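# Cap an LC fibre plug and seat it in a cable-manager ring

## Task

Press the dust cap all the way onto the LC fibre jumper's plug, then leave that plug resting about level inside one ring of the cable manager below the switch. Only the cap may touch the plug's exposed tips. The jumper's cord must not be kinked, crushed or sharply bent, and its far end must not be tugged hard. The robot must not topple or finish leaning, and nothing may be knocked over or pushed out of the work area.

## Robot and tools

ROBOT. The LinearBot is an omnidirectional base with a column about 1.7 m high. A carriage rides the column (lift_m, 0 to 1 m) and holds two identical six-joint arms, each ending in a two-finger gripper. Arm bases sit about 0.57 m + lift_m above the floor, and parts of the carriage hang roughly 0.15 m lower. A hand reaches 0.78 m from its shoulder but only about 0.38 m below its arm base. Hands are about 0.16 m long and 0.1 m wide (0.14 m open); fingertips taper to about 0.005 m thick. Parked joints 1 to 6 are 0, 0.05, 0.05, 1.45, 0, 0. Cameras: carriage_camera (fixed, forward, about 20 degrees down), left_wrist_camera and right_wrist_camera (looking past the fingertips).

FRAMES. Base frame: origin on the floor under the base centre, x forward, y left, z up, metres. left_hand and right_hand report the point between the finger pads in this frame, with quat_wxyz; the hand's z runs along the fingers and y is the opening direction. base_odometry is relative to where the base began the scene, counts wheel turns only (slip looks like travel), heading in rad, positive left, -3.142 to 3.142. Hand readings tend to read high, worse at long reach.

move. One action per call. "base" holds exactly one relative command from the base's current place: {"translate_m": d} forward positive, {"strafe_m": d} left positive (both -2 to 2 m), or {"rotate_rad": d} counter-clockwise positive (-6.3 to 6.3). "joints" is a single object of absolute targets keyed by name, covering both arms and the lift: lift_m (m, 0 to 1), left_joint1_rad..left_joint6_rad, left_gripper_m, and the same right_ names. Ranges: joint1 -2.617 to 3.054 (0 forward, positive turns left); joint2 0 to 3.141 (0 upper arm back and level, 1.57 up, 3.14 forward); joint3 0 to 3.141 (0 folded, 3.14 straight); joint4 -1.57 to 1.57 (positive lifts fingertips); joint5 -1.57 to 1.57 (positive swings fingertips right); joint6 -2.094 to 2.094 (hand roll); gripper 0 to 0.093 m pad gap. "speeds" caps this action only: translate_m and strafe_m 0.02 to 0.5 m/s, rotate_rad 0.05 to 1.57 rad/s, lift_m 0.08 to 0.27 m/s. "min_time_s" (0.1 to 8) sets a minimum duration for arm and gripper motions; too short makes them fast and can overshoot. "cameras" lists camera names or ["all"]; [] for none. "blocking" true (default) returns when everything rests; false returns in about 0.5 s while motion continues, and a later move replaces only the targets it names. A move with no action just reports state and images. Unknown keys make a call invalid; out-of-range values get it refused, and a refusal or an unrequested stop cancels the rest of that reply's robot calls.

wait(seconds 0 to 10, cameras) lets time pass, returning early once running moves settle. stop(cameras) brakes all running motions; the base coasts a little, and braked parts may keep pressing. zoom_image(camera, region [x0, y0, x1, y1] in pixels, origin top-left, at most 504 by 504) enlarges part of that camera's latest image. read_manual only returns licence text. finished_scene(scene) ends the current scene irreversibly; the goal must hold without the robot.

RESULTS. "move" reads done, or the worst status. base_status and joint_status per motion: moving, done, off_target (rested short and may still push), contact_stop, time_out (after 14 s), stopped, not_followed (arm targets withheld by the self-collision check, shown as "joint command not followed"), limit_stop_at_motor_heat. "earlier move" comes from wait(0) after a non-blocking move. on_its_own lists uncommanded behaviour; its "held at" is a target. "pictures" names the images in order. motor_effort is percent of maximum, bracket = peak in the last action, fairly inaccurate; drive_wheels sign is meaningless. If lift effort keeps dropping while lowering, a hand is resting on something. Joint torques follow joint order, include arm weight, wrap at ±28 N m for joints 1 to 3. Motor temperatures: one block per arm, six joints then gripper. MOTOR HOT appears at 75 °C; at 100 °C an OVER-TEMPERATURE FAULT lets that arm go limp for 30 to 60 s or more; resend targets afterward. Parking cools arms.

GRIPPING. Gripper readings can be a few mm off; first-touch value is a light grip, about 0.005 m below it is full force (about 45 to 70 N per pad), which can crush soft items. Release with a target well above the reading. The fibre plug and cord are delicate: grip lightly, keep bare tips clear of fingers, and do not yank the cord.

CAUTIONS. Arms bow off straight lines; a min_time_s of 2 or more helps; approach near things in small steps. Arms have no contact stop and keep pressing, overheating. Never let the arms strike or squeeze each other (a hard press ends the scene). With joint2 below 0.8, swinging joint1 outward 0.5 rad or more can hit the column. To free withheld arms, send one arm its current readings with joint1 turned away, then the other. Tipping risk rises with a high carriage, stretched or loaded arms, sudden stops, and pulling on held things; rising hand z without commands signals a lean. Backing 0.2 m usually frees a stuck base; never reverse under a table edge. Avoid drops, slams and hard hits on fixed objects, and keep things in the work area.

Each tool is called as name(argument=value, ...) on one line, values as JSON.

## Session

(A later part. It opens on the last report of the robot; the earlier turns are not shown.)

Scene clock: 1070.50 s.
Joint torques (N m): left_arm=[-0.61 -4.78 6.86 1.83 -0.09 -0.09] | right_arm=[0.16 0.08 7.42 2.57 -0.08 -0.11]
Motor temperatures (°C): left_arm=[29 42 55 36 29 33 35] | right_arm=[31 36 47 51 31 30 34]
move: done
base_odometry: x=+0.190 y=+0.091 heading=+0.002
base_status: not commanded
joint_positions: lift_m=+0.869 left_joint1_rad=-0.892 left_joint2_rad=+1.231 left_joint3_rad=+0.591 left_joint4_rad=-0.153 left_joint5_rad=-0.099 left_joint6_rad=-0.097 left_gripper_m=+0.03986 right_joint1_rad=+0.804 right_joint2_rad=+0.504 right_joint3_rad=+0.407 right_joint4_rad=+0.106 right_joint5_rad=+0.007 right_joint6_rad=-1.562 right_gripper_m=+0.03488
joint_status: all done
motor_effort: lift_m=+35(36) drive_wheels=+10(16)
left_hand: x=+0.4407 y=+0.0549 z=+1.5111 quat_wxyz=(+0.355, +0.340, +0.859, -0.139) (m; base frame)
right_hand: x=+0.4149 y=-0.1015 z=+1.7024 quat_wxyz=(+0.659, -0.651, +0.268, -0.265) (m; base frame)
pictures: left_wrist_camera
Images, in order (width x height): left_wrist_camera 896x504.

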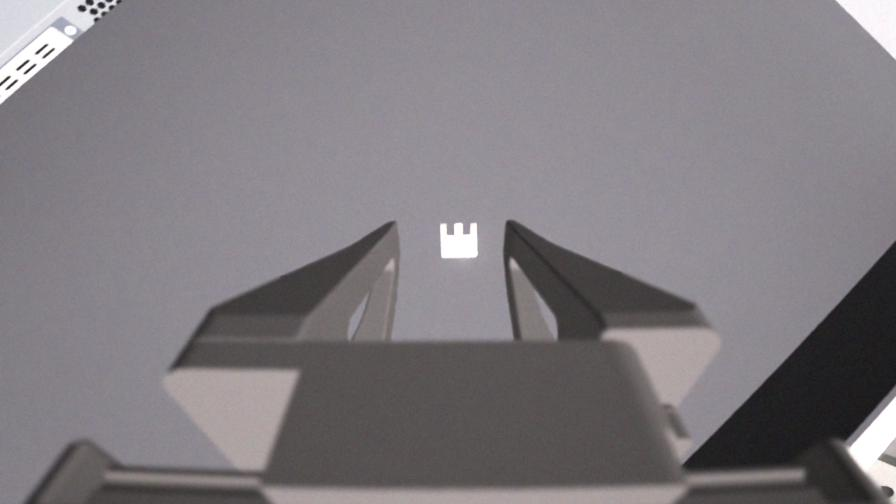

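move(joints={"lift_m": 0.863}, speeds={"lift_m": 0.08}, cameras=[])

move(joints={"left_gripper_m": 0.0085}, min_time_s=2.5, cameras=["left_wrist_camera"])

zoom_image(camera="left_wrist_camera", region=[390, 190, 510, 290])

Scene clock: 1079.17 s.
Joint torques (N m): left_arm=[-0.65 -4.75 6.95 1.81 -0.09 -0.09] | right_arm=[0.18 0.13 7.41 2.57 -0.08 -0.11]
Motor temperatures (°C): left_arm=[29 42 56 36 29 33 35] | right_arm=[31 36 47 51 31 30 34]
move: done
base_odometry: x=+0.190 y=+0.091 heading=+0.002
base_status: not commanded
joint_positions: lift_m=+0.863 left_joint1_rad=-0.892 left_joint2_rad=+1.230 left_joint3_rad=+0.589 left_joint4_rad=-0.152 left_joint5_rad=-0.099 left_joint6_rad=-0.097 left_gripper_m=+0.03986 right_joint1_rad=+0.804 right_joint2_rad=+0.503 right_joint3_rad=+0.407 right_joint4_rad=+0.106 right_joint5_rad=+0.007 right_joint6_rad=-1.562 right_gripper_m=+0.03488
joint_status: all done
motor_effort: lift_m=+35(35) drive_wheels=+11(15)
left_hand: x=+0.4407 y=+0.0551 z=+1.5049 quat_wxyz=(+0.355, +0.340, +0.859, -0.139) (m; base frame)
right_hand: x=+0.4148 y=-0.1016 z=+1.6966 quat_wxyz=(+0.659, -0.650, +0.268, -0.265) (m; base frame)
pictures: none
No camera images: "cameras" was empty.

Scene clock: 1081.97 s.
Joint torques (N m): left_arm=[-0.62 -4.75 6.97 1.8 -0.09 -0.1] | right_arm=[0.16 0.12 7.41 2.57 -0.08 -0.1]
Motor temperatures (°C): left_arm=[29 42 55 36 29 33 35] | right_arm=[31 36 47 51 31 30 34]
move: done
base_odometry: x=+0.190 y=+0.091 heading=+0.002
base_status: not commanded
joint_positions: lift_m=+0.863 left_joint1_rad=-0.892 left_joint2_rad=+1.230 left_joint3_rad=+0.589 left_joint4_rad=-0.152 left_joint5_rad=-0.099 left_joint6_rad=-0.097 left_gripper_m=+0.01183 right_joint1_rad=+0.804 right_joint2_rad=+0.503 right_joint3_rad=+0.407 right_joint4_rad=+0.106 right_joint5_rad=+0.007 right_joint6_rad=-1.562 right_gripper_m=+0.03488
joint_status: all done
motor_effort: lift_m=+35(35) drive_wheels=+12(16)
left_hand: x=+0.4407 y=+0.0551 z=+1.5049 quat_wxyz=(+0.355, +0.340, +0.859, -0.139) (m; base frame)
right_hand: x=+0.4148 y=-0.1016 z=+1.6966 quat_wxyz=(+0.659, -0.650, +0.268, -0.265) (m; base frame)
pictures: left_wrist_camera
Images, in order (width x height): left_wrist_camera 896x504.

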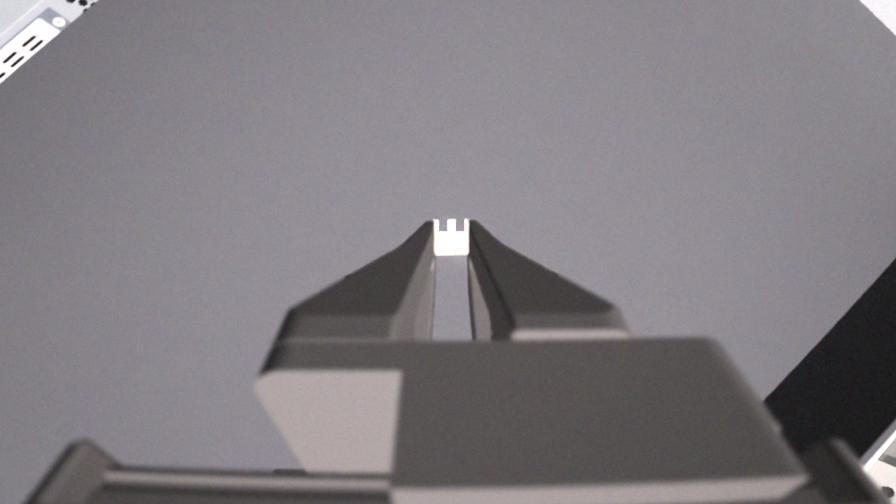

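Scaled by 4.200 from the camera's 896x504 image, which has a finer 1280x720 frame.

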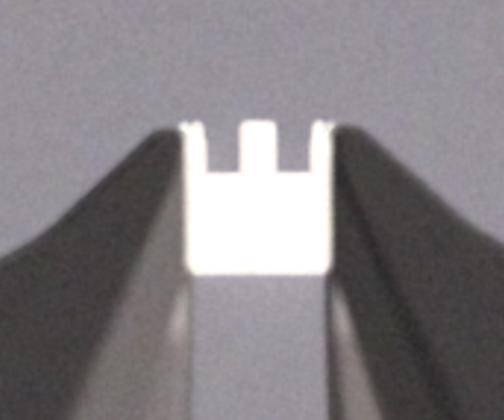

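move(joints={"left_gripper_m": 0.006, "lift_m": 0.9}, speeds={"lift_m": 0.12}, cameras=["left_wrist_camera"])

zoom_image(camera="left_wrist_camera", region=[390, 190, 510, 290])

move(joints={"left_joint1_rad": -0.2}, min_time_s=1.5, cameras=[])

move(joints={"lift_m": 0.88, "right_joint1_rad": 1.178, "right_joint2_rad": 1.685, "right_joint3_rad": 1.087, "right_joint4_rad": 0.6, "right_joint5_rad": 1.046, "right_joint6_rad": -1.57}, min_time_s=2.5, cameras=["right_wrist_camera", "carriage_camera"])

Scene clock: 1103.67 s.
Joint torques (N m): left_arm=[-0.65 -4.68 6.97 1.78 -0.08 -0.08] | right_arm=[0.16 0.09 7.41 2.5 -0.08 -0.11]
Motor temperatures (°C): left_arm=[29 41 55 37 29 33 35] | right_arm=[31 36 47 50 31 30 34]
move: off_target
base_odometry: x=+0.190 y=+0.091 heading=+0.002
base_status: not commanded
joint_positions: lift_m=+0.900 left_joint1_rad=-0.892 left_joint2_rad=+1.230 left_joint3_rad=+0.589 left_joint4_rad=-0.149 left_joint5_rad=-0.100 left_joint6_rad=-0.097 left_gripper_m=+0.01182 right_joint1_rad=+0.804 right_joint2_rad=+0.503 right_joint3_rad=+0.407 right_joint4_rad=+0.111 right_joint5_rad=+0.007 right_joint6_rad=-1.562 right_gripper_m=+0.03488
joint_status: left_gripper_m off_target (ended at +0.01182, target +0.00600); the others done
motor_effort: lift_m=+35(43) drive_wheels=+13(17)
left_hand: x=+0.4410 y=+0.0547 z=+1.5424 quat_wxyz=(+0.356, +0.340, +0.859, -0.140) (m; base frame)
right_hand: x=+0.4148 y=-0.1016 z=+1.7348 quat_wxyz=(+0.661, -0.649, +0.268, -0.266) (m; base frame)
pictures: left_wrist_camera
Images, in order (width x height): left_wrist_camera 896x504.

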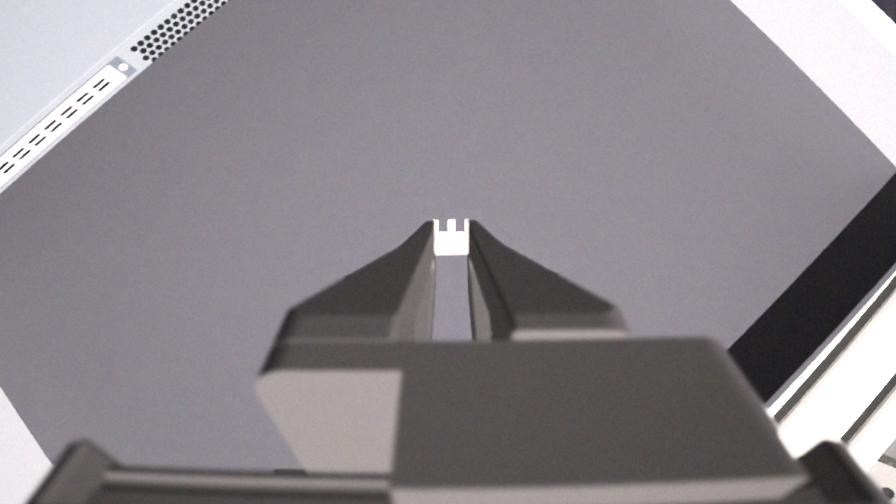

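Scaled by 4.200 from the camera's 896x504 image, which has a finer 1280x720 frame.

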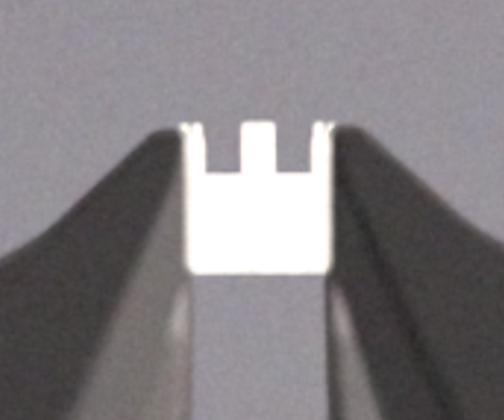

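Scene clock: 1105.47 s.
Joint torques (N m): left_arm=[0.62 -4.75 6.95 1.79 -0.07 -0.09] | right_arm=[0.16 0.12 7.41 2.51 -0.08 -0.11]
Motor temperatures (°C): left_arm=[29 41 55 37 29 33 35] | right_arm=[31 36 47 51 31 30 34]
move: done
base_odometry: x=+0.190 y=+0.091 heading=+0.002
base_status: not commanded
joint_positions: lift_m=+0.900 left_joint1_rad=-0.207 left_joint2_rad=+1.230 left_joint3_rad=+0.589 left_joint4_rad=-0.149 left_joint5_rad=-0.102 left_joint6_rad=-0.097 left_gripper_m=+0.01182 right_joint1_rad=+0.804 right_joint2_rad=+0.503 right_joint3_rad=+0.407 right_joint4_rad=+0.111 right_joint5_rad=+0.007 right_joint6_rad=-1.562 right_gripper_m=+0.03488
joint_status: all done
motor_effort: lift_m=+35(35) drive_wheels=+13(15)
left_hand: x=+0.5497 y=+0.2549 z=+1.5424 quat_wxyz=(+0.383, +0.031, +0.923, -0.011) (m; base frame)
right_hand: x=+0.4148 y=-0.1016 z=+1.7348 quat_wxyz=(+0.661, -0.649, +0.268, -0.266) (m; base frame)
pictures: none
No camera images: "cameras" was empty.

Scene clock: 1108.30 s.
Joint torques (N m): left_arm=[0.66 -4.64 6.99 1.7 -0.12 -0.07] | right_arm=[0.54 -7.34 9.72 2.32 0.11 -0.11]
move: done
base_odometry: x=+0.190 y=+0.091 heading=+0.002
base_status: not commanded
joint_positions: lift_m=+0.880 left_joint1_rad=-0.207 left_joint2_rad=+1.229 left_joint3_rad=+0.589 left_joint4_rad=-0.140 left_joint5_rad=-0.095 left_joint6_rad=-0.099 left_gripper_m=+0.01178 right_joint1_rad=+1.172 right_joint2_rad=+1.670 right_joint3_rad=+1.062 right_joint4_rad=+0.598 right_joint5_rad=+1.035 right_joint6_rad=-1.562 right_gripper_m=+0.03488
joint_status: all done
motor_effort: lift_m=+34(35) drive_wheels=+10(17)
left_hand: x=+0.5509 y=+0.2532 z=+1.5242 quat_wxyz=(+0.387, +0.031, +0.921, -0.015) (m; base frame)
right_hand: x=+0.5255 y=+0.0444 z=+1.7180 quat_wxyz=(+0.532, -0.534, +0.466, -0.463) (m; base frame)
pictures: carriage_camera, right_wrist_camera
Images, in order (width x height): carriage_camera 896x504, right_wrist_camera 896x504.

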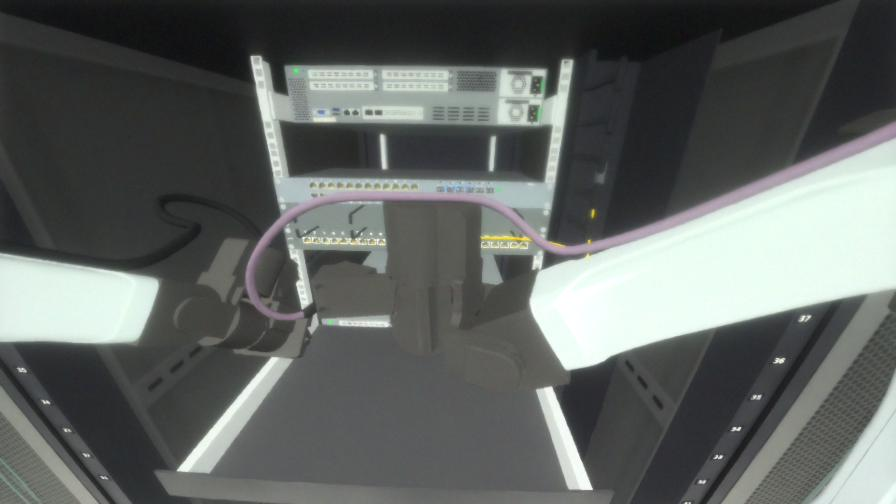

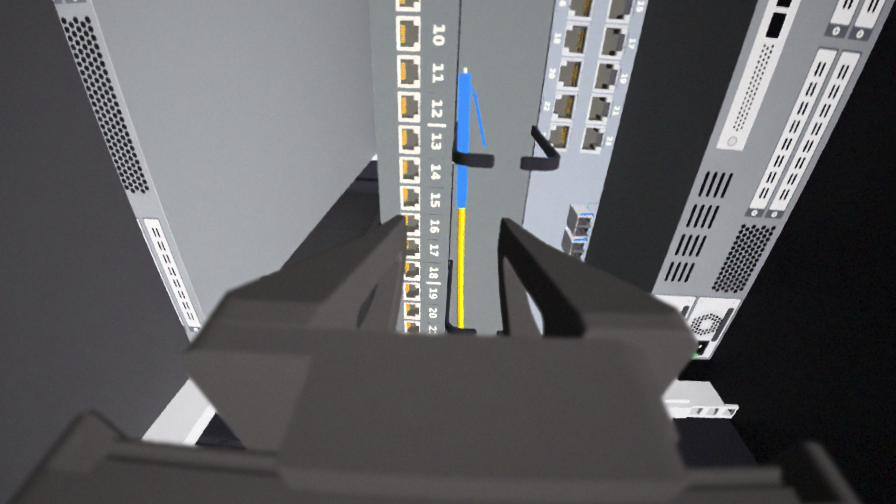

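move(joints={"lift_m": 0.8835, "right_joint1_rad": 1.093, "right_joint2_rad": 1.752, "right_joint3_rad": 1.168, "right_joint4_rad": 0.595, "right_joint5_rad": 0.945, "right_joint6_rad": -1.57}, min_time_s=1.5, cameras=["right_wrist_camera"])

zoom_image(camera="right_wrist_camera", region=[390, 110, 520, 300])

Scene clock: 1120.30 s.
Joint torques (N m): left_arm=[0.66 -4.62 6.99 1.72 -0.11 -0.08] | right_arm=[-0.61 -7.83 9.84 2.27 -0.09 -0.1]
move: done
base_odometry: x=+0.190 y=+0.091 heading=+0.002
base_status: not commanded
joint_positions: lift_m=+0.883 left_joint1_rad=-0.207 left_joint2_rad=+1.229 left_joint3_rad=+0.589 left_joint4_rad=-0.142 left_joint5_rad=-0.097 left_joint6_rad=-0.099 left_gripper_m=+0.01178 right_joint1_rad=+1.099 right_joint2_rad=+1.734 right_joint3_rad=+1.142 right_joint4_rad=+0.602 right_joint5_rad=+0.955 right_joint6_rad=-1.562 right_gripper_m=+0.03488
joint_status: all done
motor_effort: lift_m=+36(41) drive_wheels=+12(16)
left_hand: x=+0.5507 y=+0.2536 z=+1.5273 quat_wxyz=(+0.386, +0.031, +0.922, -0.014) (m; base frame)
right_hand: x=+0.5574 y=+0.0507 z=+1.7262 quat_wxyz=(+0.540, -0.529, +0.466, -0.460) (m; base frame)
pictures: right_wrist_camera
Images, in order (width x height): right_wrist_camera 896x504.

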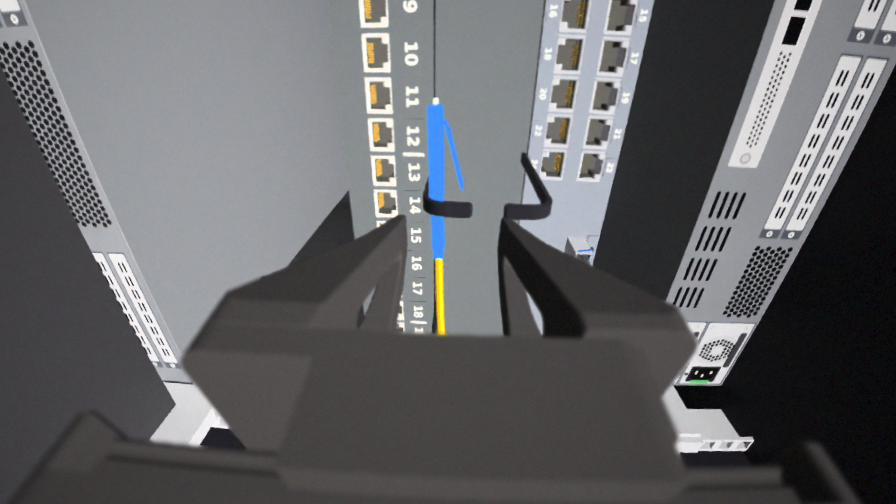

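Scaled by 2.653 from the camera's 896x504 image, which has a finer 1280x720 frame.

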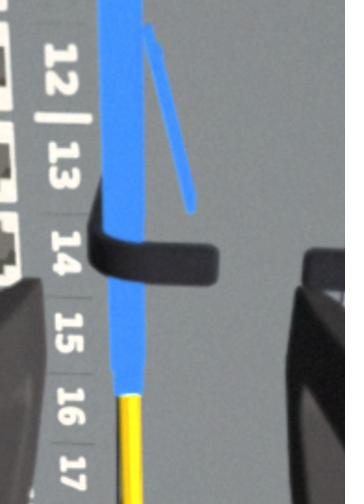

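move(joints={"lift_m": 0.878}, speeds={"lift_m": 0.08}, cameras=[])

move(joints={"right_gripper_m": 0.008}, min_time_s=2, cameras=["right_wrist_camera"])

zoom_image(camera="right_wrist_camera", region=[390, 110, 520, 300])

Scene clock: 1133.30 s.
Joint torques (N m): left_arm=[0.65 -4.53 7.01 1.67 -0.16 -0.07] | right_arm=[-0.64 -8.18 9.36 2.27 -0.09 -0.1]
move: done
base_odometry: x=+0.190 y=+0.091 heading=+0.002
base_status: not commanded
joint_positions: lift_m=+0.878 left_joint1_rad=-0.207 left_joint2_rad=+1.228 left_joint3_rad=+0.589 left_joint4_rad=-0.136 left_joint5_rad=-0.092 left_joint6_rad=-0.100 left_gripper_m=+0.01178 right_joint1_rad=+1.099 right_joint2_rad=+1.738 right_joint3_rad=+1.147 right_joint4_rad=+0.603 right_joint5_rad=+0.954 right_joint6_rad=-1.562 right_gripper_m=+0.03488
joint_status: all done
motor_effort: lift_m=+34(34) drive_wheels=+12(17)
left_hand: x=+0.5517 y=+0.2525 z=+1.5234 quat_wxyz=(+0.389, +0.032, +0.920, -0.017) (m; base frame)
right_hand: x=+0.5579 y=+0.0518 z=+1.7217 quat_wxyz=(+0.541, -0.528, +0.466, -0.459) (m; base frame)
pictures: none
No camera images: "cameras" was empty.

Scene clock: 1135.60 s.
Joint torques (N m): left_arm=[0.66 -4.53 7.04 1.66 -0.15 -0.07] | right_arm=[-0.62 -8.2 9.37 2.27 -0.09 -0.1]
move: done
base_odometry: x=+0.190 y=+0.091 heading=+0.002
base_status: not commanded
joint_positions: lift_m=+0.878 left_joint1_rad=-0.207 left_joint2_rad=+1.228 left_joint3_rad=+0.589 left_joint4_rad=-0.136 left_joint5_rad=-0.092 left_joint6_rad=-0.100 left_gripper_m=+0.01178 right_joint1_rad=+1.099 right_joint2_rad=+1.738 right_joint3_rad=+1.147 right_joint4_rad=+0.603 right_joint5_rad=+0.954 right_joint6_rad=-1.562 right_gripper_m=+0.00814
joint_status: all done
motor_effort: lift_m=+34(34) drive_wheels=+15(17)
left_hand: x=+0.5517 y=+0.2525 z=+1.5234 quat_wxyz=(+0.389, +0.032, +0.920, -0.017) (m; base frame)
right_hand: x=+0.5579 y=+0.0519 z=+1.7217 quat_wxyz=(+0.541, -0.529, +0.466, -0.459) (m; base frame)
pictures: right_wrist_camera
Images, in order (width x height): right_wrist_camera 896x504.

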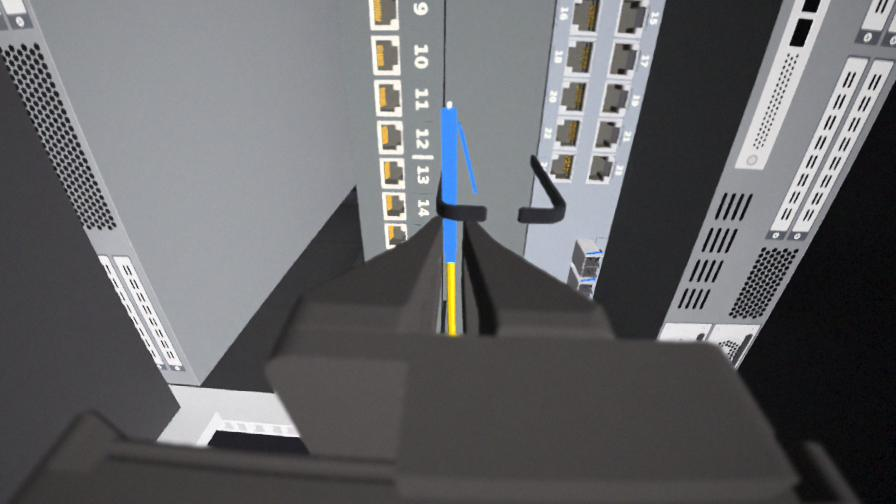

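Scaled by 2.653 from the camera's 896x504 image, which has a finer 1280x720 frame.

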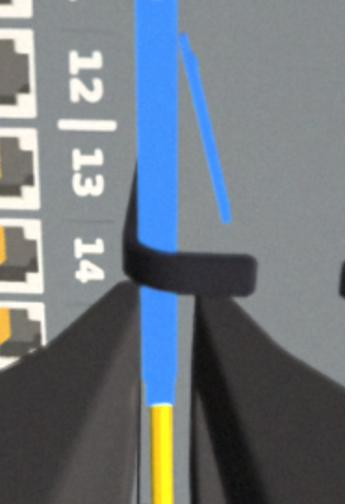

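move(joints={"lift_m": 0.877, "right_gripper_m": 0.001}, min_time_s=1.5, cameras=[])

move(joints={"right_joint1_rad": 1.007, "right_joint2_rad": 1.629, "right_joint3_rad": 1.037, "right_joint4_rad": 0.597, "right_joint5_rad": 0.636}, min_time_s=2, cameras=["right_wrist_camera"])

zoom_image(camera="right_wrist_camera", region=[370, 80, 540, 300])

Scene clock: 1157.57 s.
Joint torques (N m): left_arm=[0.64 -4.45 7.02 1.64 -0.15 -0.06] | right_arm=[-0.61 -8.31 9.32 2.26 -0.09 -0.1]
move: done
base_odometry: x=+0.190 y=+0.091 heading=+0.002
base_status: not commanded
joint_positions: lift_m=+0.877 left_joint1_rad=-0.207 left_joint2_rad=+1.227 left_joint3_rad=+0.589 left_joint4_rad=-0.133 left_joint5_rad=-0.092 left_joint6_rad=-0.100 left_gripper_m=+0.01178 right_joint1_rad=+1.099 right_joint2_rad=+1.739 right_joint3_rad=+1.148 right_joint4_rad=+0.603 right_joint5_rad=+0.954 right_joint6_rad=-1.562 right_gripper_m=+0.00349
joint_status: all done
motor_effort: lift_m=+33(34) drive_wheels=+10(16)
left_hand: x=+0.5521 y=+0.2524 z=+1.5232 quat_wxyz=(+0.391, +0.032, +0.920, -0.018) (m; base frame)
right_hand: x=+0.5580 y=+0.0521 z=+1.7204 quat_wxyz=(+0.541, -0.529, +0.466, -0.459) (m; base frame)
pictures: none
No camera images: "cameras" was empty.

Scene clock: 1159.87 s.
Joint torques (N m): left_arm=[0.66 -4.49 7.02 1.64 -0.15 -0.07] | right_arm=[-0.58 -10.81 6.17 2.45 -0.16 -0.1]
move: done
base_odometry: x=+0.190 y=+0.091 heading=+0.002
base_status: not commanded
joint_positions: lift_m=+0.877 left_joint1_rad=-0.207 left_joint2_rad=+1.227 left_joint3_rad=+0.589 left_joint4_rad=-0.133 left_joint5_rad=-0.092 left_joint6_rad=-0.100 left_gripper_m=+0.01178 right_joint1_rad=+1.012 right_joint2_rad=+1.651 right_joint3_rad=+1.054 right_joint4_rad=+0.604 right_joint5_rad=+0.650 right_joint6_rad=-1.562 right_gripper_m=+0.00349
joint_status: all done
motor_effort: lift_m=+33(33) drive_wheels=+14(15)
left_hand: x=+0.5521 y=+0.2524 z=+1.5232 quat_wxyz=(+0.391, +0.032, +0.920, -0.018) (m; base frame)
right_hand: x=+0.5643 y=+0.0527 z=+1.7212 quat_wxyz=(+0.586, -0.578, +0.404, -0.399) (m; base frame)
pictures: right_wrist_camera
Images, in order (width x height): right_wrist_camera 896x504.

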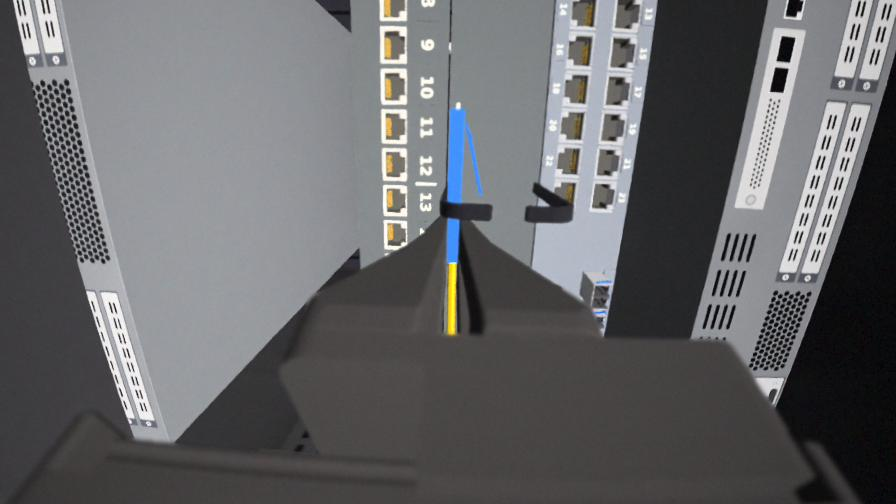

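Scaled by 2.291 from the camera's 896x504 image, which has a finer 1280x720 frame.

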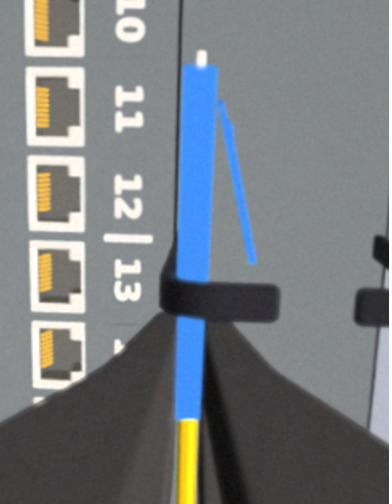

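move(joints={"right_joint1_rad": 0.887, "right_joint2_rad": 1.577, "right_joint3_rad": 0.98, "right_joint4_rad": 0.597, "right_joint5_rad": 0.272}, min_time_s=2, cameras=["right_wrist_camera"])

zoom_image(camera="right_wrist_camera", region=[370, 80, 540, 300])

Scene clock: 1166.20 s.
Joint torques (N m): left_arm=[0.64 -4.44 7.05 1.64 -0.15 -0.06] | right_arm=[-0.51 -10.11 6.22 2.53 -0.15 -0.11]
Motor temperatures (°C): left_arm=[29 40 53 38 29 33 36] | right_arm=[31 41 50 50 31 30 34]
move: done
base_odometry: x=+0.190 y=+0.091 heading=+0.002
base_status: not commanded
joint_positions: lift_m=+0.877 left_joint1_rad=-0.207 left_joint2_rad=+1.227 left_joint3_rad=+0.589 left_joint4_rad=-0.133 left_joint5_rad=-0.092 left_joint6_rad=-0.100 left_gripper_m=+0.01178 right_joint1_rad=+0.892 right_joint2_rad=+1.596 right_joint3_rad=+0.997 right_joint4_rad=+0.607 right_joint5_rad=+0.288 right_joint6_rad=-1.562 right_gripper_m=+0.00349
joint_status: all done
motor_effort: lift_m=+33(33) drive_wheels=+14(16)
left_hand: x=+0.5521 y=+0.2524 z=+1.5232 quat_wxyz=(+0.391, +0.032, +0.920, -0.018) (m; base frame)
right_hand: x=+0.5701 y=+0.0540 z=+1.7220 quat_wxyz=(+0.630, -0.622, +0.331, -0.327) (m; base frame)
pictures: right_wrist_camera
Images, in order (width x height): right_wrist_camera 896x504.

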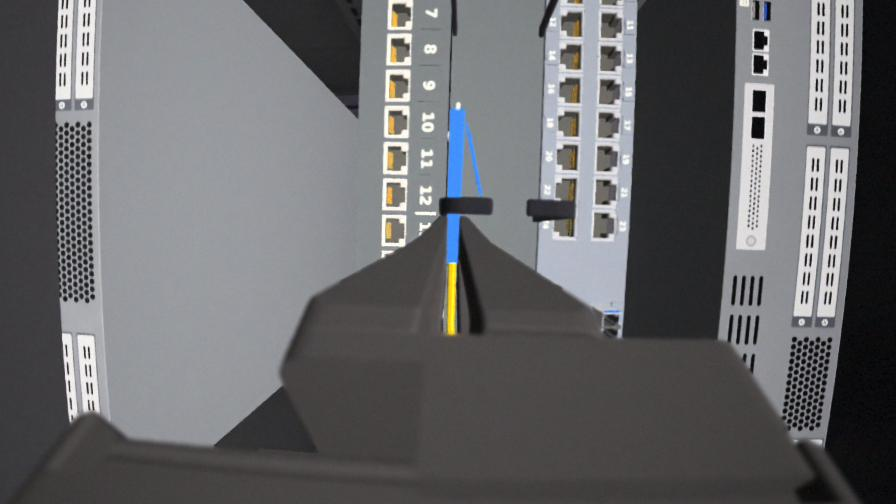

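Scaled by 2.291 from the camera's 896x504 image, which has a finer 1280x720 frame.

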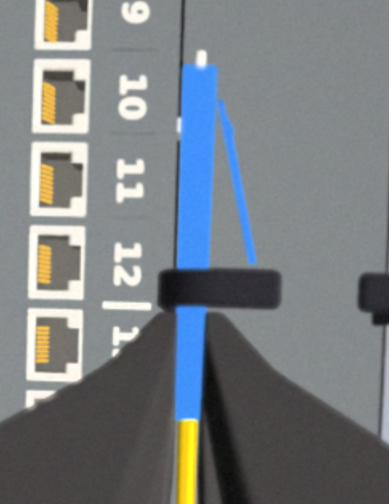

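move(joints={"right_joint1_rad": 0.766, "right_joint2_rad": 1.577, "right_joint3_rad": 0.981, "right_joint4_rad": 0.6, "right_joint5_rad": -0.076}, min_time_s=2, cameras=["right_wrist_camera", "carriage_camera"])

zoom_image(camera="right_wrist_camera", region=[370, 80, 540, 300])

zoom_image(camera="carriage_camera", region=[300, 180, 600, 330])

Scene clock: 1173.67 s.
Joint torques (N m): left_arm=[0.65 -4.44 7.02 1.64 -0.15 -0.07] | right_arm=[-1.18 -10 6.54 2.52 -0.8 -0.05]
move: off_target
base_odometry: x=+0.190 y=+0.091 heading=+0.002
base_status: not commanded
joint_positions: lift_m=+0.877 left_joint1_rad=-0.207 left_joint2_rad=+1.227 left_joint3_rad=+0.589 left_joint4_rad=-0.133 left_joint5_rad=-0.092 left_joint6_rad=-0.100 left_gripper_m=+0.01178 right_joint1_rad=+0.777 right_joint2_rad=+1.595 right_joint3_rad=+0.995 right_joint4_rad=+0.610 right_joint5_rad=-0.001 right_joint6_rad=-1.567 right_gripper_m=+0.00343
joint_status: right_joint5_rad off_target (ended at -0.001, target -0.076); the others done
motor_effort: lift_m=+33(33) drive_wheels=+13(17)
left_hand: x=+0.5521 y=+0.2524 z=+1.5232 quat_wxyz=(+0.391, +0.032, +0.920, -0.018) (m; base frame)
right_hand: x=+0.5790 y=+0.0513 z=+1.7221 quat_wxyz=(+0.656, -0.649, +0.273, -0.273) (m; base frame)
pictures: carriage_camera, right_wrist_camera
Images, in order (width x height): carriage_camera 896x504, right_wrist_camera 896x504.

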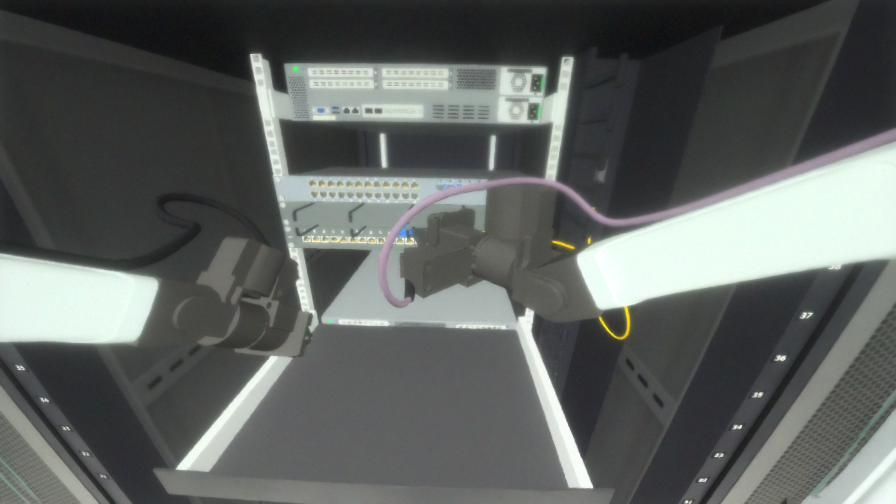

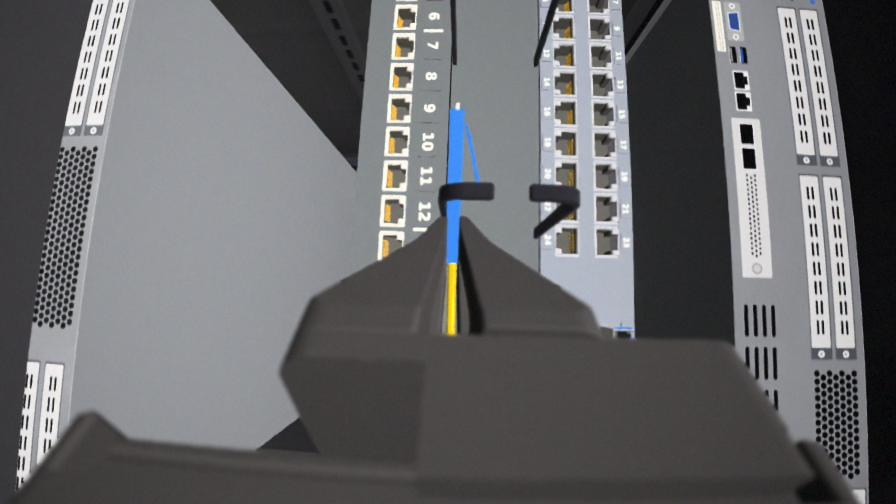

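Scaled by 2.291 from the camera's 896x504 image, which has a finer 1280x720 frame.

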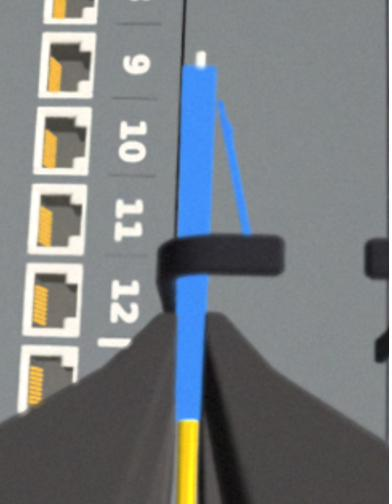

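Scaled by 1.680 from the camera's 896x504 image, which has a finer 1280x720 frame.

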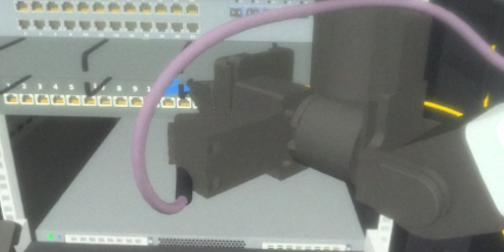

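move(joints={"right_joint5_rad": 0.01, "left_joint1_rad": -0.3, "left_joint2_rad": 1.15, "left_joint3_rad": 1.2, "left_joint4_rad": -1.0, "left_joint5_rad": 0.1, "left_joint6_rad": 0.1}, min_time_s=2, cameras=[])

move(joints={"left_joint1_rad": -0.46, "left_joint2_rad": 1.412, "left_joint3_rad": 1.612, "left_joint4_rad": -1.029, "left_joint5_rad": 0.343, "left_joint6_rad": 0.36}, min_time_s=2, cameras=["all"])

Scene clock: 1246.90 s.
Joint torques (N m): left_arm=[-0.59 -4.37 10.95 1.35 0.23 0.12] | right_arm=[-1.18 -9.98 6.54 2.52 0.06 -0.04]
Motor temperatures (°C): left_arm=[29 40 53 39 29 33 36] | right_arm=[31 45 49 55 32 30 35]
move: done
base_odometry: x=+0.190 y=+0.091 heading=+0.002
base_status: not commanded
joint_positions: lift_m=+0.877 left_joint1_rad=-0.292 left_joint2_rad=+1.167 left_joint3_rad=+1.163 left_joint4_rad=-0.991 left_joint5_rad=+0.086 left_joint6_rad=+0.088 left_gripper_m=+0.01178 right_joint1_rad=+0.777 right_joint2_rad=+1.595 right_joint3_rad=+0.995 right_joint4_rad=+0.610 right_joint5_rad=+0.004 right_joint6_rad=-1.567 right_gripper_m=+0.00342
joint_status: all done
motor_effort: lift_m=+33(33) drive_wheels=+11(17)
left_hand: x=+0.4946 y=+0.2073 z=+1.6391 quat_wxyz=(+0.278, +0.193, +0.938, -0.070) (m; base frame)
right_hand: x=+0.5796 y=+0.0505 z=+1.7223 quat_wxyz=(+0.655, -0.648, +0.274, -0.275) (m; base frame)
pictures: none
No camera images: "cameras" was empty.

Scene clock: 1249.20 s.
Joint torques (N m): left_arm=[-0.62 -3.82 10.71 1.54 0.33 0.11] | right_arm=[-1.17 -9.96 6.53 2.53 0.06 -0.04]
Motor temperatures (°C): left_arm=[29 40 54 39 29 33 36] | right_arm=[31 45 49 55 32 30 35]
move: done
base_odometry: x=+0.190 y=+0.091 heading=+0.002
base_status: not commanded
joint_positions: lift_m=+0.877 left_joint1_rad=-0.452 left_joint2_rad=+1.401 left_joint3_rad=+1.575 left_joint4_rad=-1.021 left_joint5_rad=+0.329 left_joint6_rad=+0.348 left_gripper_m=+0.01178 right_joint1_rad=+0.777 right_joint2_rad=+1.595 right_joint3_rad=+0.995 right_joint4_rad=+0.610 right_joint5_rad=+0.004 right_joint6_rad=-1.568 right_gripper_m=+0.00342
joint_status: all done
motor_effort: lift_m=+33(33) drive_wheels=+12(17)
left_hand: x=+0.5185 y=+0.0973 z=+1.7275 quat_wxyz=(+0.341, +0.413, +0.827, -0.171) (m; base frame)
right_hand: x=+0.5797 y=+0.0505 z=+1.7223 quat_wxyz=(+0.655, -0.648, +0.274, -0.275) (m; base frame)
pictures: carriage_camera, left_wrist_camera, right_wrist_camera
Images, in order (width x height): carriage_camera 896x504, left_wrist_camera 896x504, right_wrist_camera 896x504.

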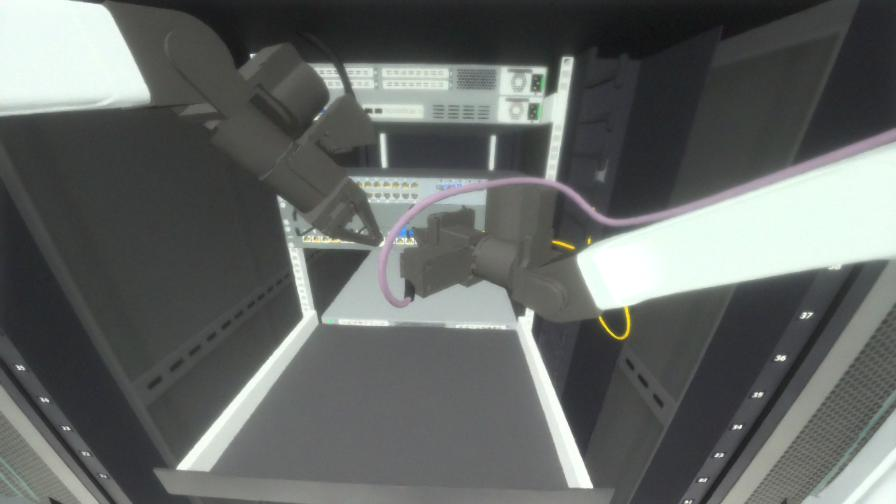

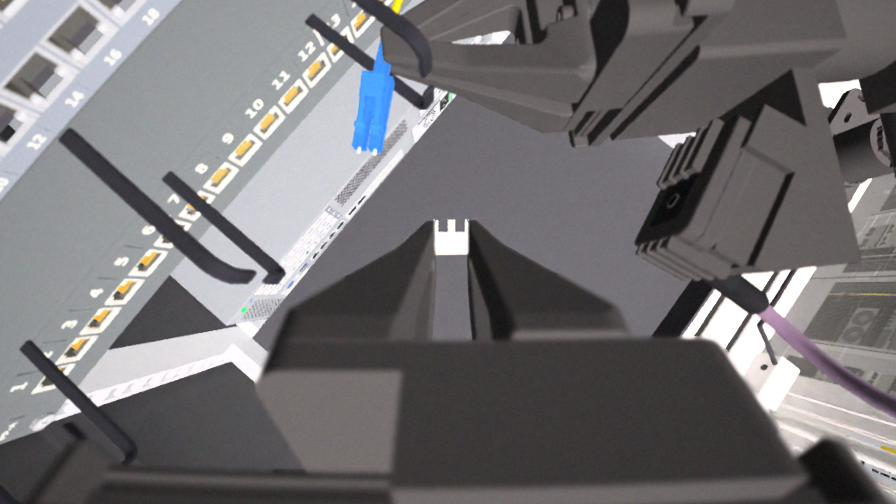

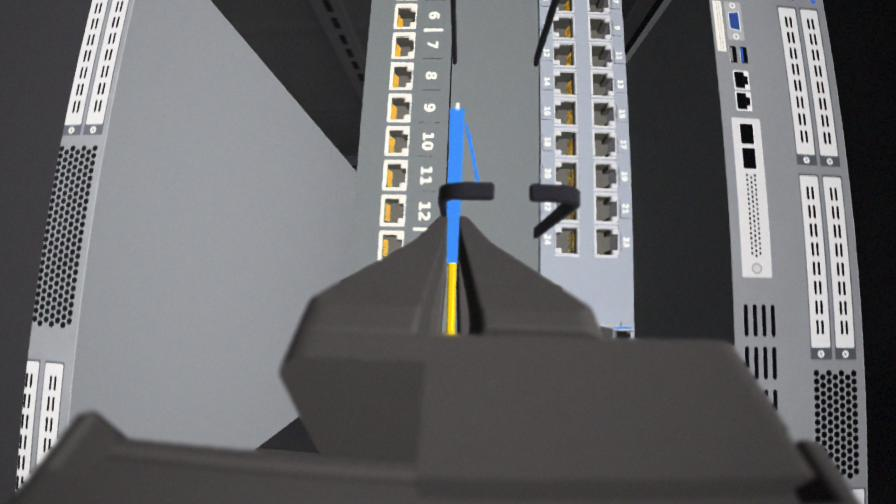

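zoom_image(camera="left_wrist_camera", region=[320, 30, 500, 270])

Scaled by 2.100 from the camera's 896x504 image, which has a finer 1280x720 frame.

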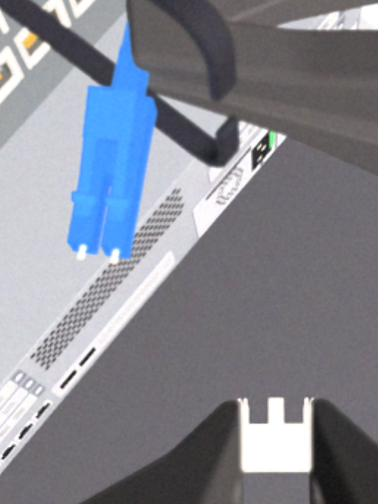

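move(joints={"right_joint1_rad": 0.79, "right_joint2_rad": 1.553, "right_joint3_rad": 0.957}, min_time_s=1.5, cameras=["left_wrist_camera", "right_wrist_camera"])

zoom_image(camera="left_wrist_camera", region=[320, 30, 500, 270])

Scene clock: 1299.77 s.
Joint torques (N m): left_arm=[-0.59 -3.82 10.74 1.55 0.33 0.11] | right_arm=[0.5 -10.11 6.27 2.53 0.07 -0.04]
Motor temperatures (°C): left_arm=[29 40 57 40 29 33 36] | right_arm=[31 45 49 56 32 30 36]
move: done
base_odometry: x=+0.190 y=+0.091 heading=+0.002
base_status: not commanded
joint_positions: lift_m=+0.877 left_joint1_rad=-0.452 left_joint2_rad=+1.401 left_joint3_rad=+1.575 left_joint4_rad=-1.021 left_joint5_rad=+0.330 left_joint6_rad=+0.349 left_gripper_m=+0.01178 right_joint1_rad=+0.785 right_joint2_rad=+1.574 right_joint3_rad=+0.974 right_joint4_rad=+0.610 right_joint5_rad=+0.003 right_joint6_rad=-1.568 right_gripper_m=+0.00342
joint_status: all done
motor_effort: lift_m=+33(33) drive_wheels=+12(17)
left_hand: x=+0.5183 y=+0.0972 z=+1.7274 quat_wxyz=(+0.341, +0.413, +0.827, -0.171) (m; base frame)
right_hand: x=+0.5730 y=+0.0495 z=+1.7224 quat_wxyz=(+0.656, -0.649, +0.271, -0.272) (m; base frame)
pictures: left_wrist_camera, right_wrist_camera
Images, in order (width x height): left_wrist_camera 896x504, right_wrist_camera 896x504.

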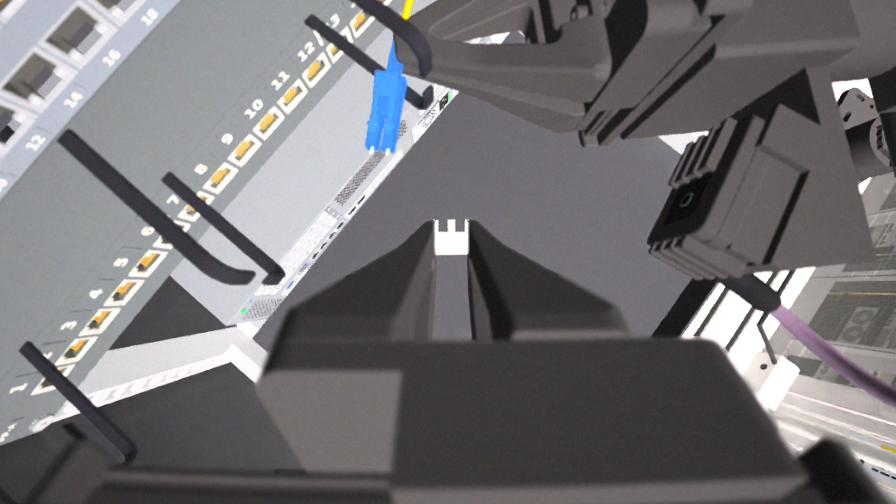

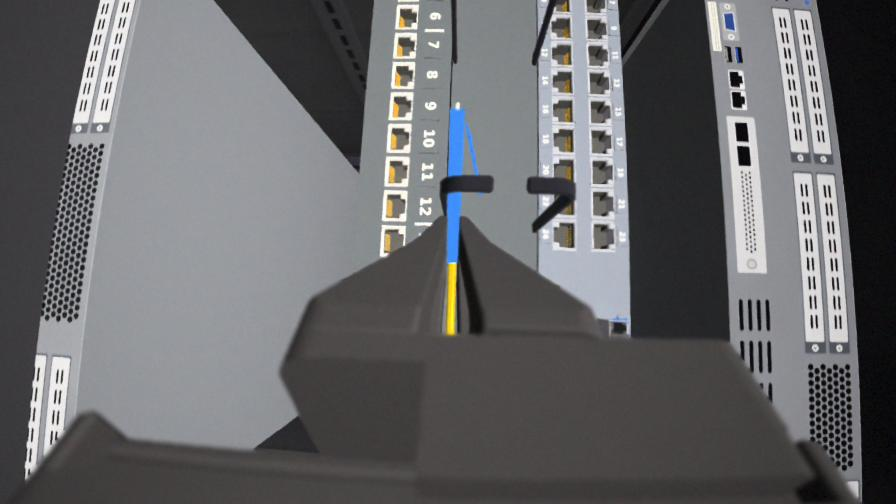

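Scaled by 2.100 from the camera's 896x504 image, which has a finer 1280x720 frame.

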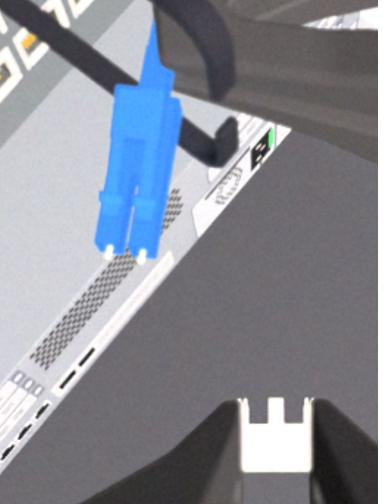

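move(joints={"left_joint1_rad": -0.402, "left_joint2_rad": 1.508, "left_joint3_rad": 1.699, "left_joint4_rad": -1.057, "left_joint5_rad": 0.414, "left_joint6_rad": 0.453}, min_time_s=1.5, cameras=["left_wrist_camera", "right_wrist_camera"])

zoom_image(camera="left_wrist_camera", region=[320, 60, 500, 270])

Scene clock: 1325.00 s.
Joint torques (N m): left_arm=[0.69 -4.56 10.69 1.47 0.36 0.11] | right_arm=[0.51 -10.07 6.27 2.53 0.07 -0.03]
Motor temperatures (°C): left_arm=[29 39 58 40 29 33 36] | right_arm=[31 46 47 56 32 30 36]
move: done
base_odometry: x=+0.190 y=+0.091 heading=+0.002
base_status: not commanded
joint_positions: lift_m=+0.877 left_joint1_rad=-0.410 left_joint2_rad=+1.496 left_joint3_rad=+1.662 left_joint4_rad=-1.049 left_joint5_rad=+0.400 left_joint6_rad=+0.441 left_gripper_m=+0.01178 right_joint1_rad=+0.785 right_joint2_rad=+1.574 right_joint3_rad=+0.974 right_joint4_rad=+0.610 right_joint5_rad=+0.003 right_joint6_rad=-1.568 right_gripper_m=+0.00342
joint_status: all done
motor_effort: lift_m=+33(33) drive_wheels=+13(18)
left_hand: x=+0.5375 y=+0.0931 z=+1.7267 quat_wxyz=(+0.333, +0.442, +0.813, -0.182) (m; base frame)
right_hand: x=+0.5730 y=+0.0495 z=+1.7224 quat_wxyz=(+0.656, -0.649, +0.271, -0.272) (m; base frame)
pictures: left_wrist_camera, right_wrist_camera
Images, in order (width x height): left_wrist_camera 896x504, right_wrist_camera 896x504.

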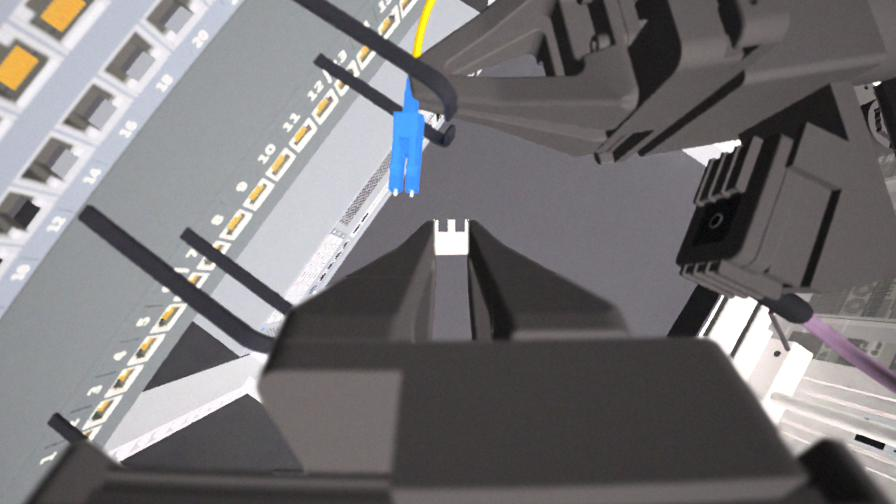

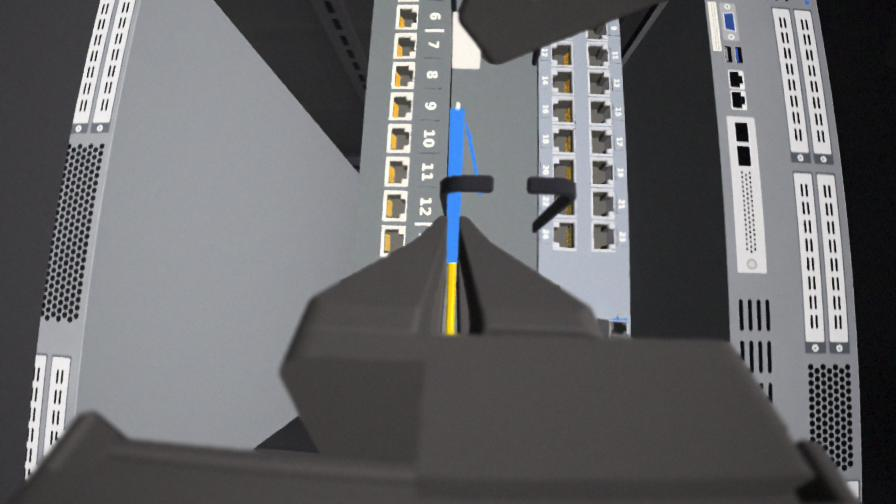

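Scaled by 2.400 from the camera's 896x504 image, which has a finer 1280x720 frame.

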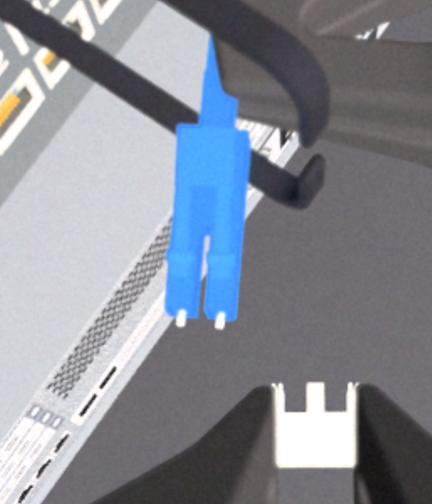

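zoom_image(camera="right_wrist_camera", region=[400, 0, 540, 130])

zoom_image(camera="left_wrist_camera", region=[370, 160, 490, 270])

Scaled by 3.600 from the camera's 896x504 image, which has a finer 1280x720 frame.

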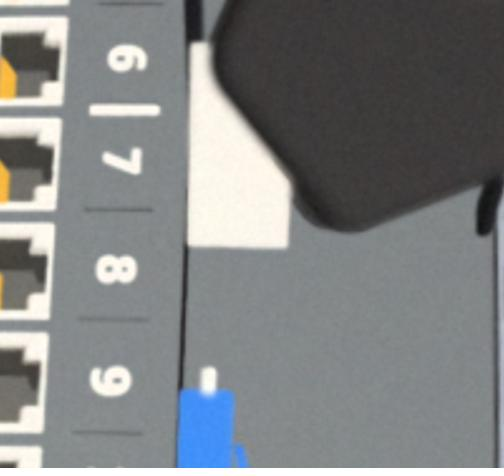

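Scaled by 4.200 from the camera's 896x504 image, which has a finer 1280x720 frame.

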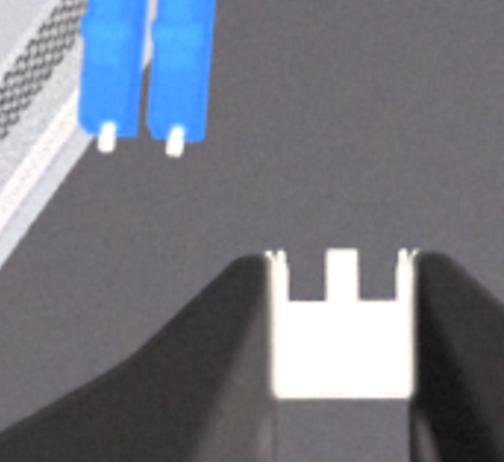

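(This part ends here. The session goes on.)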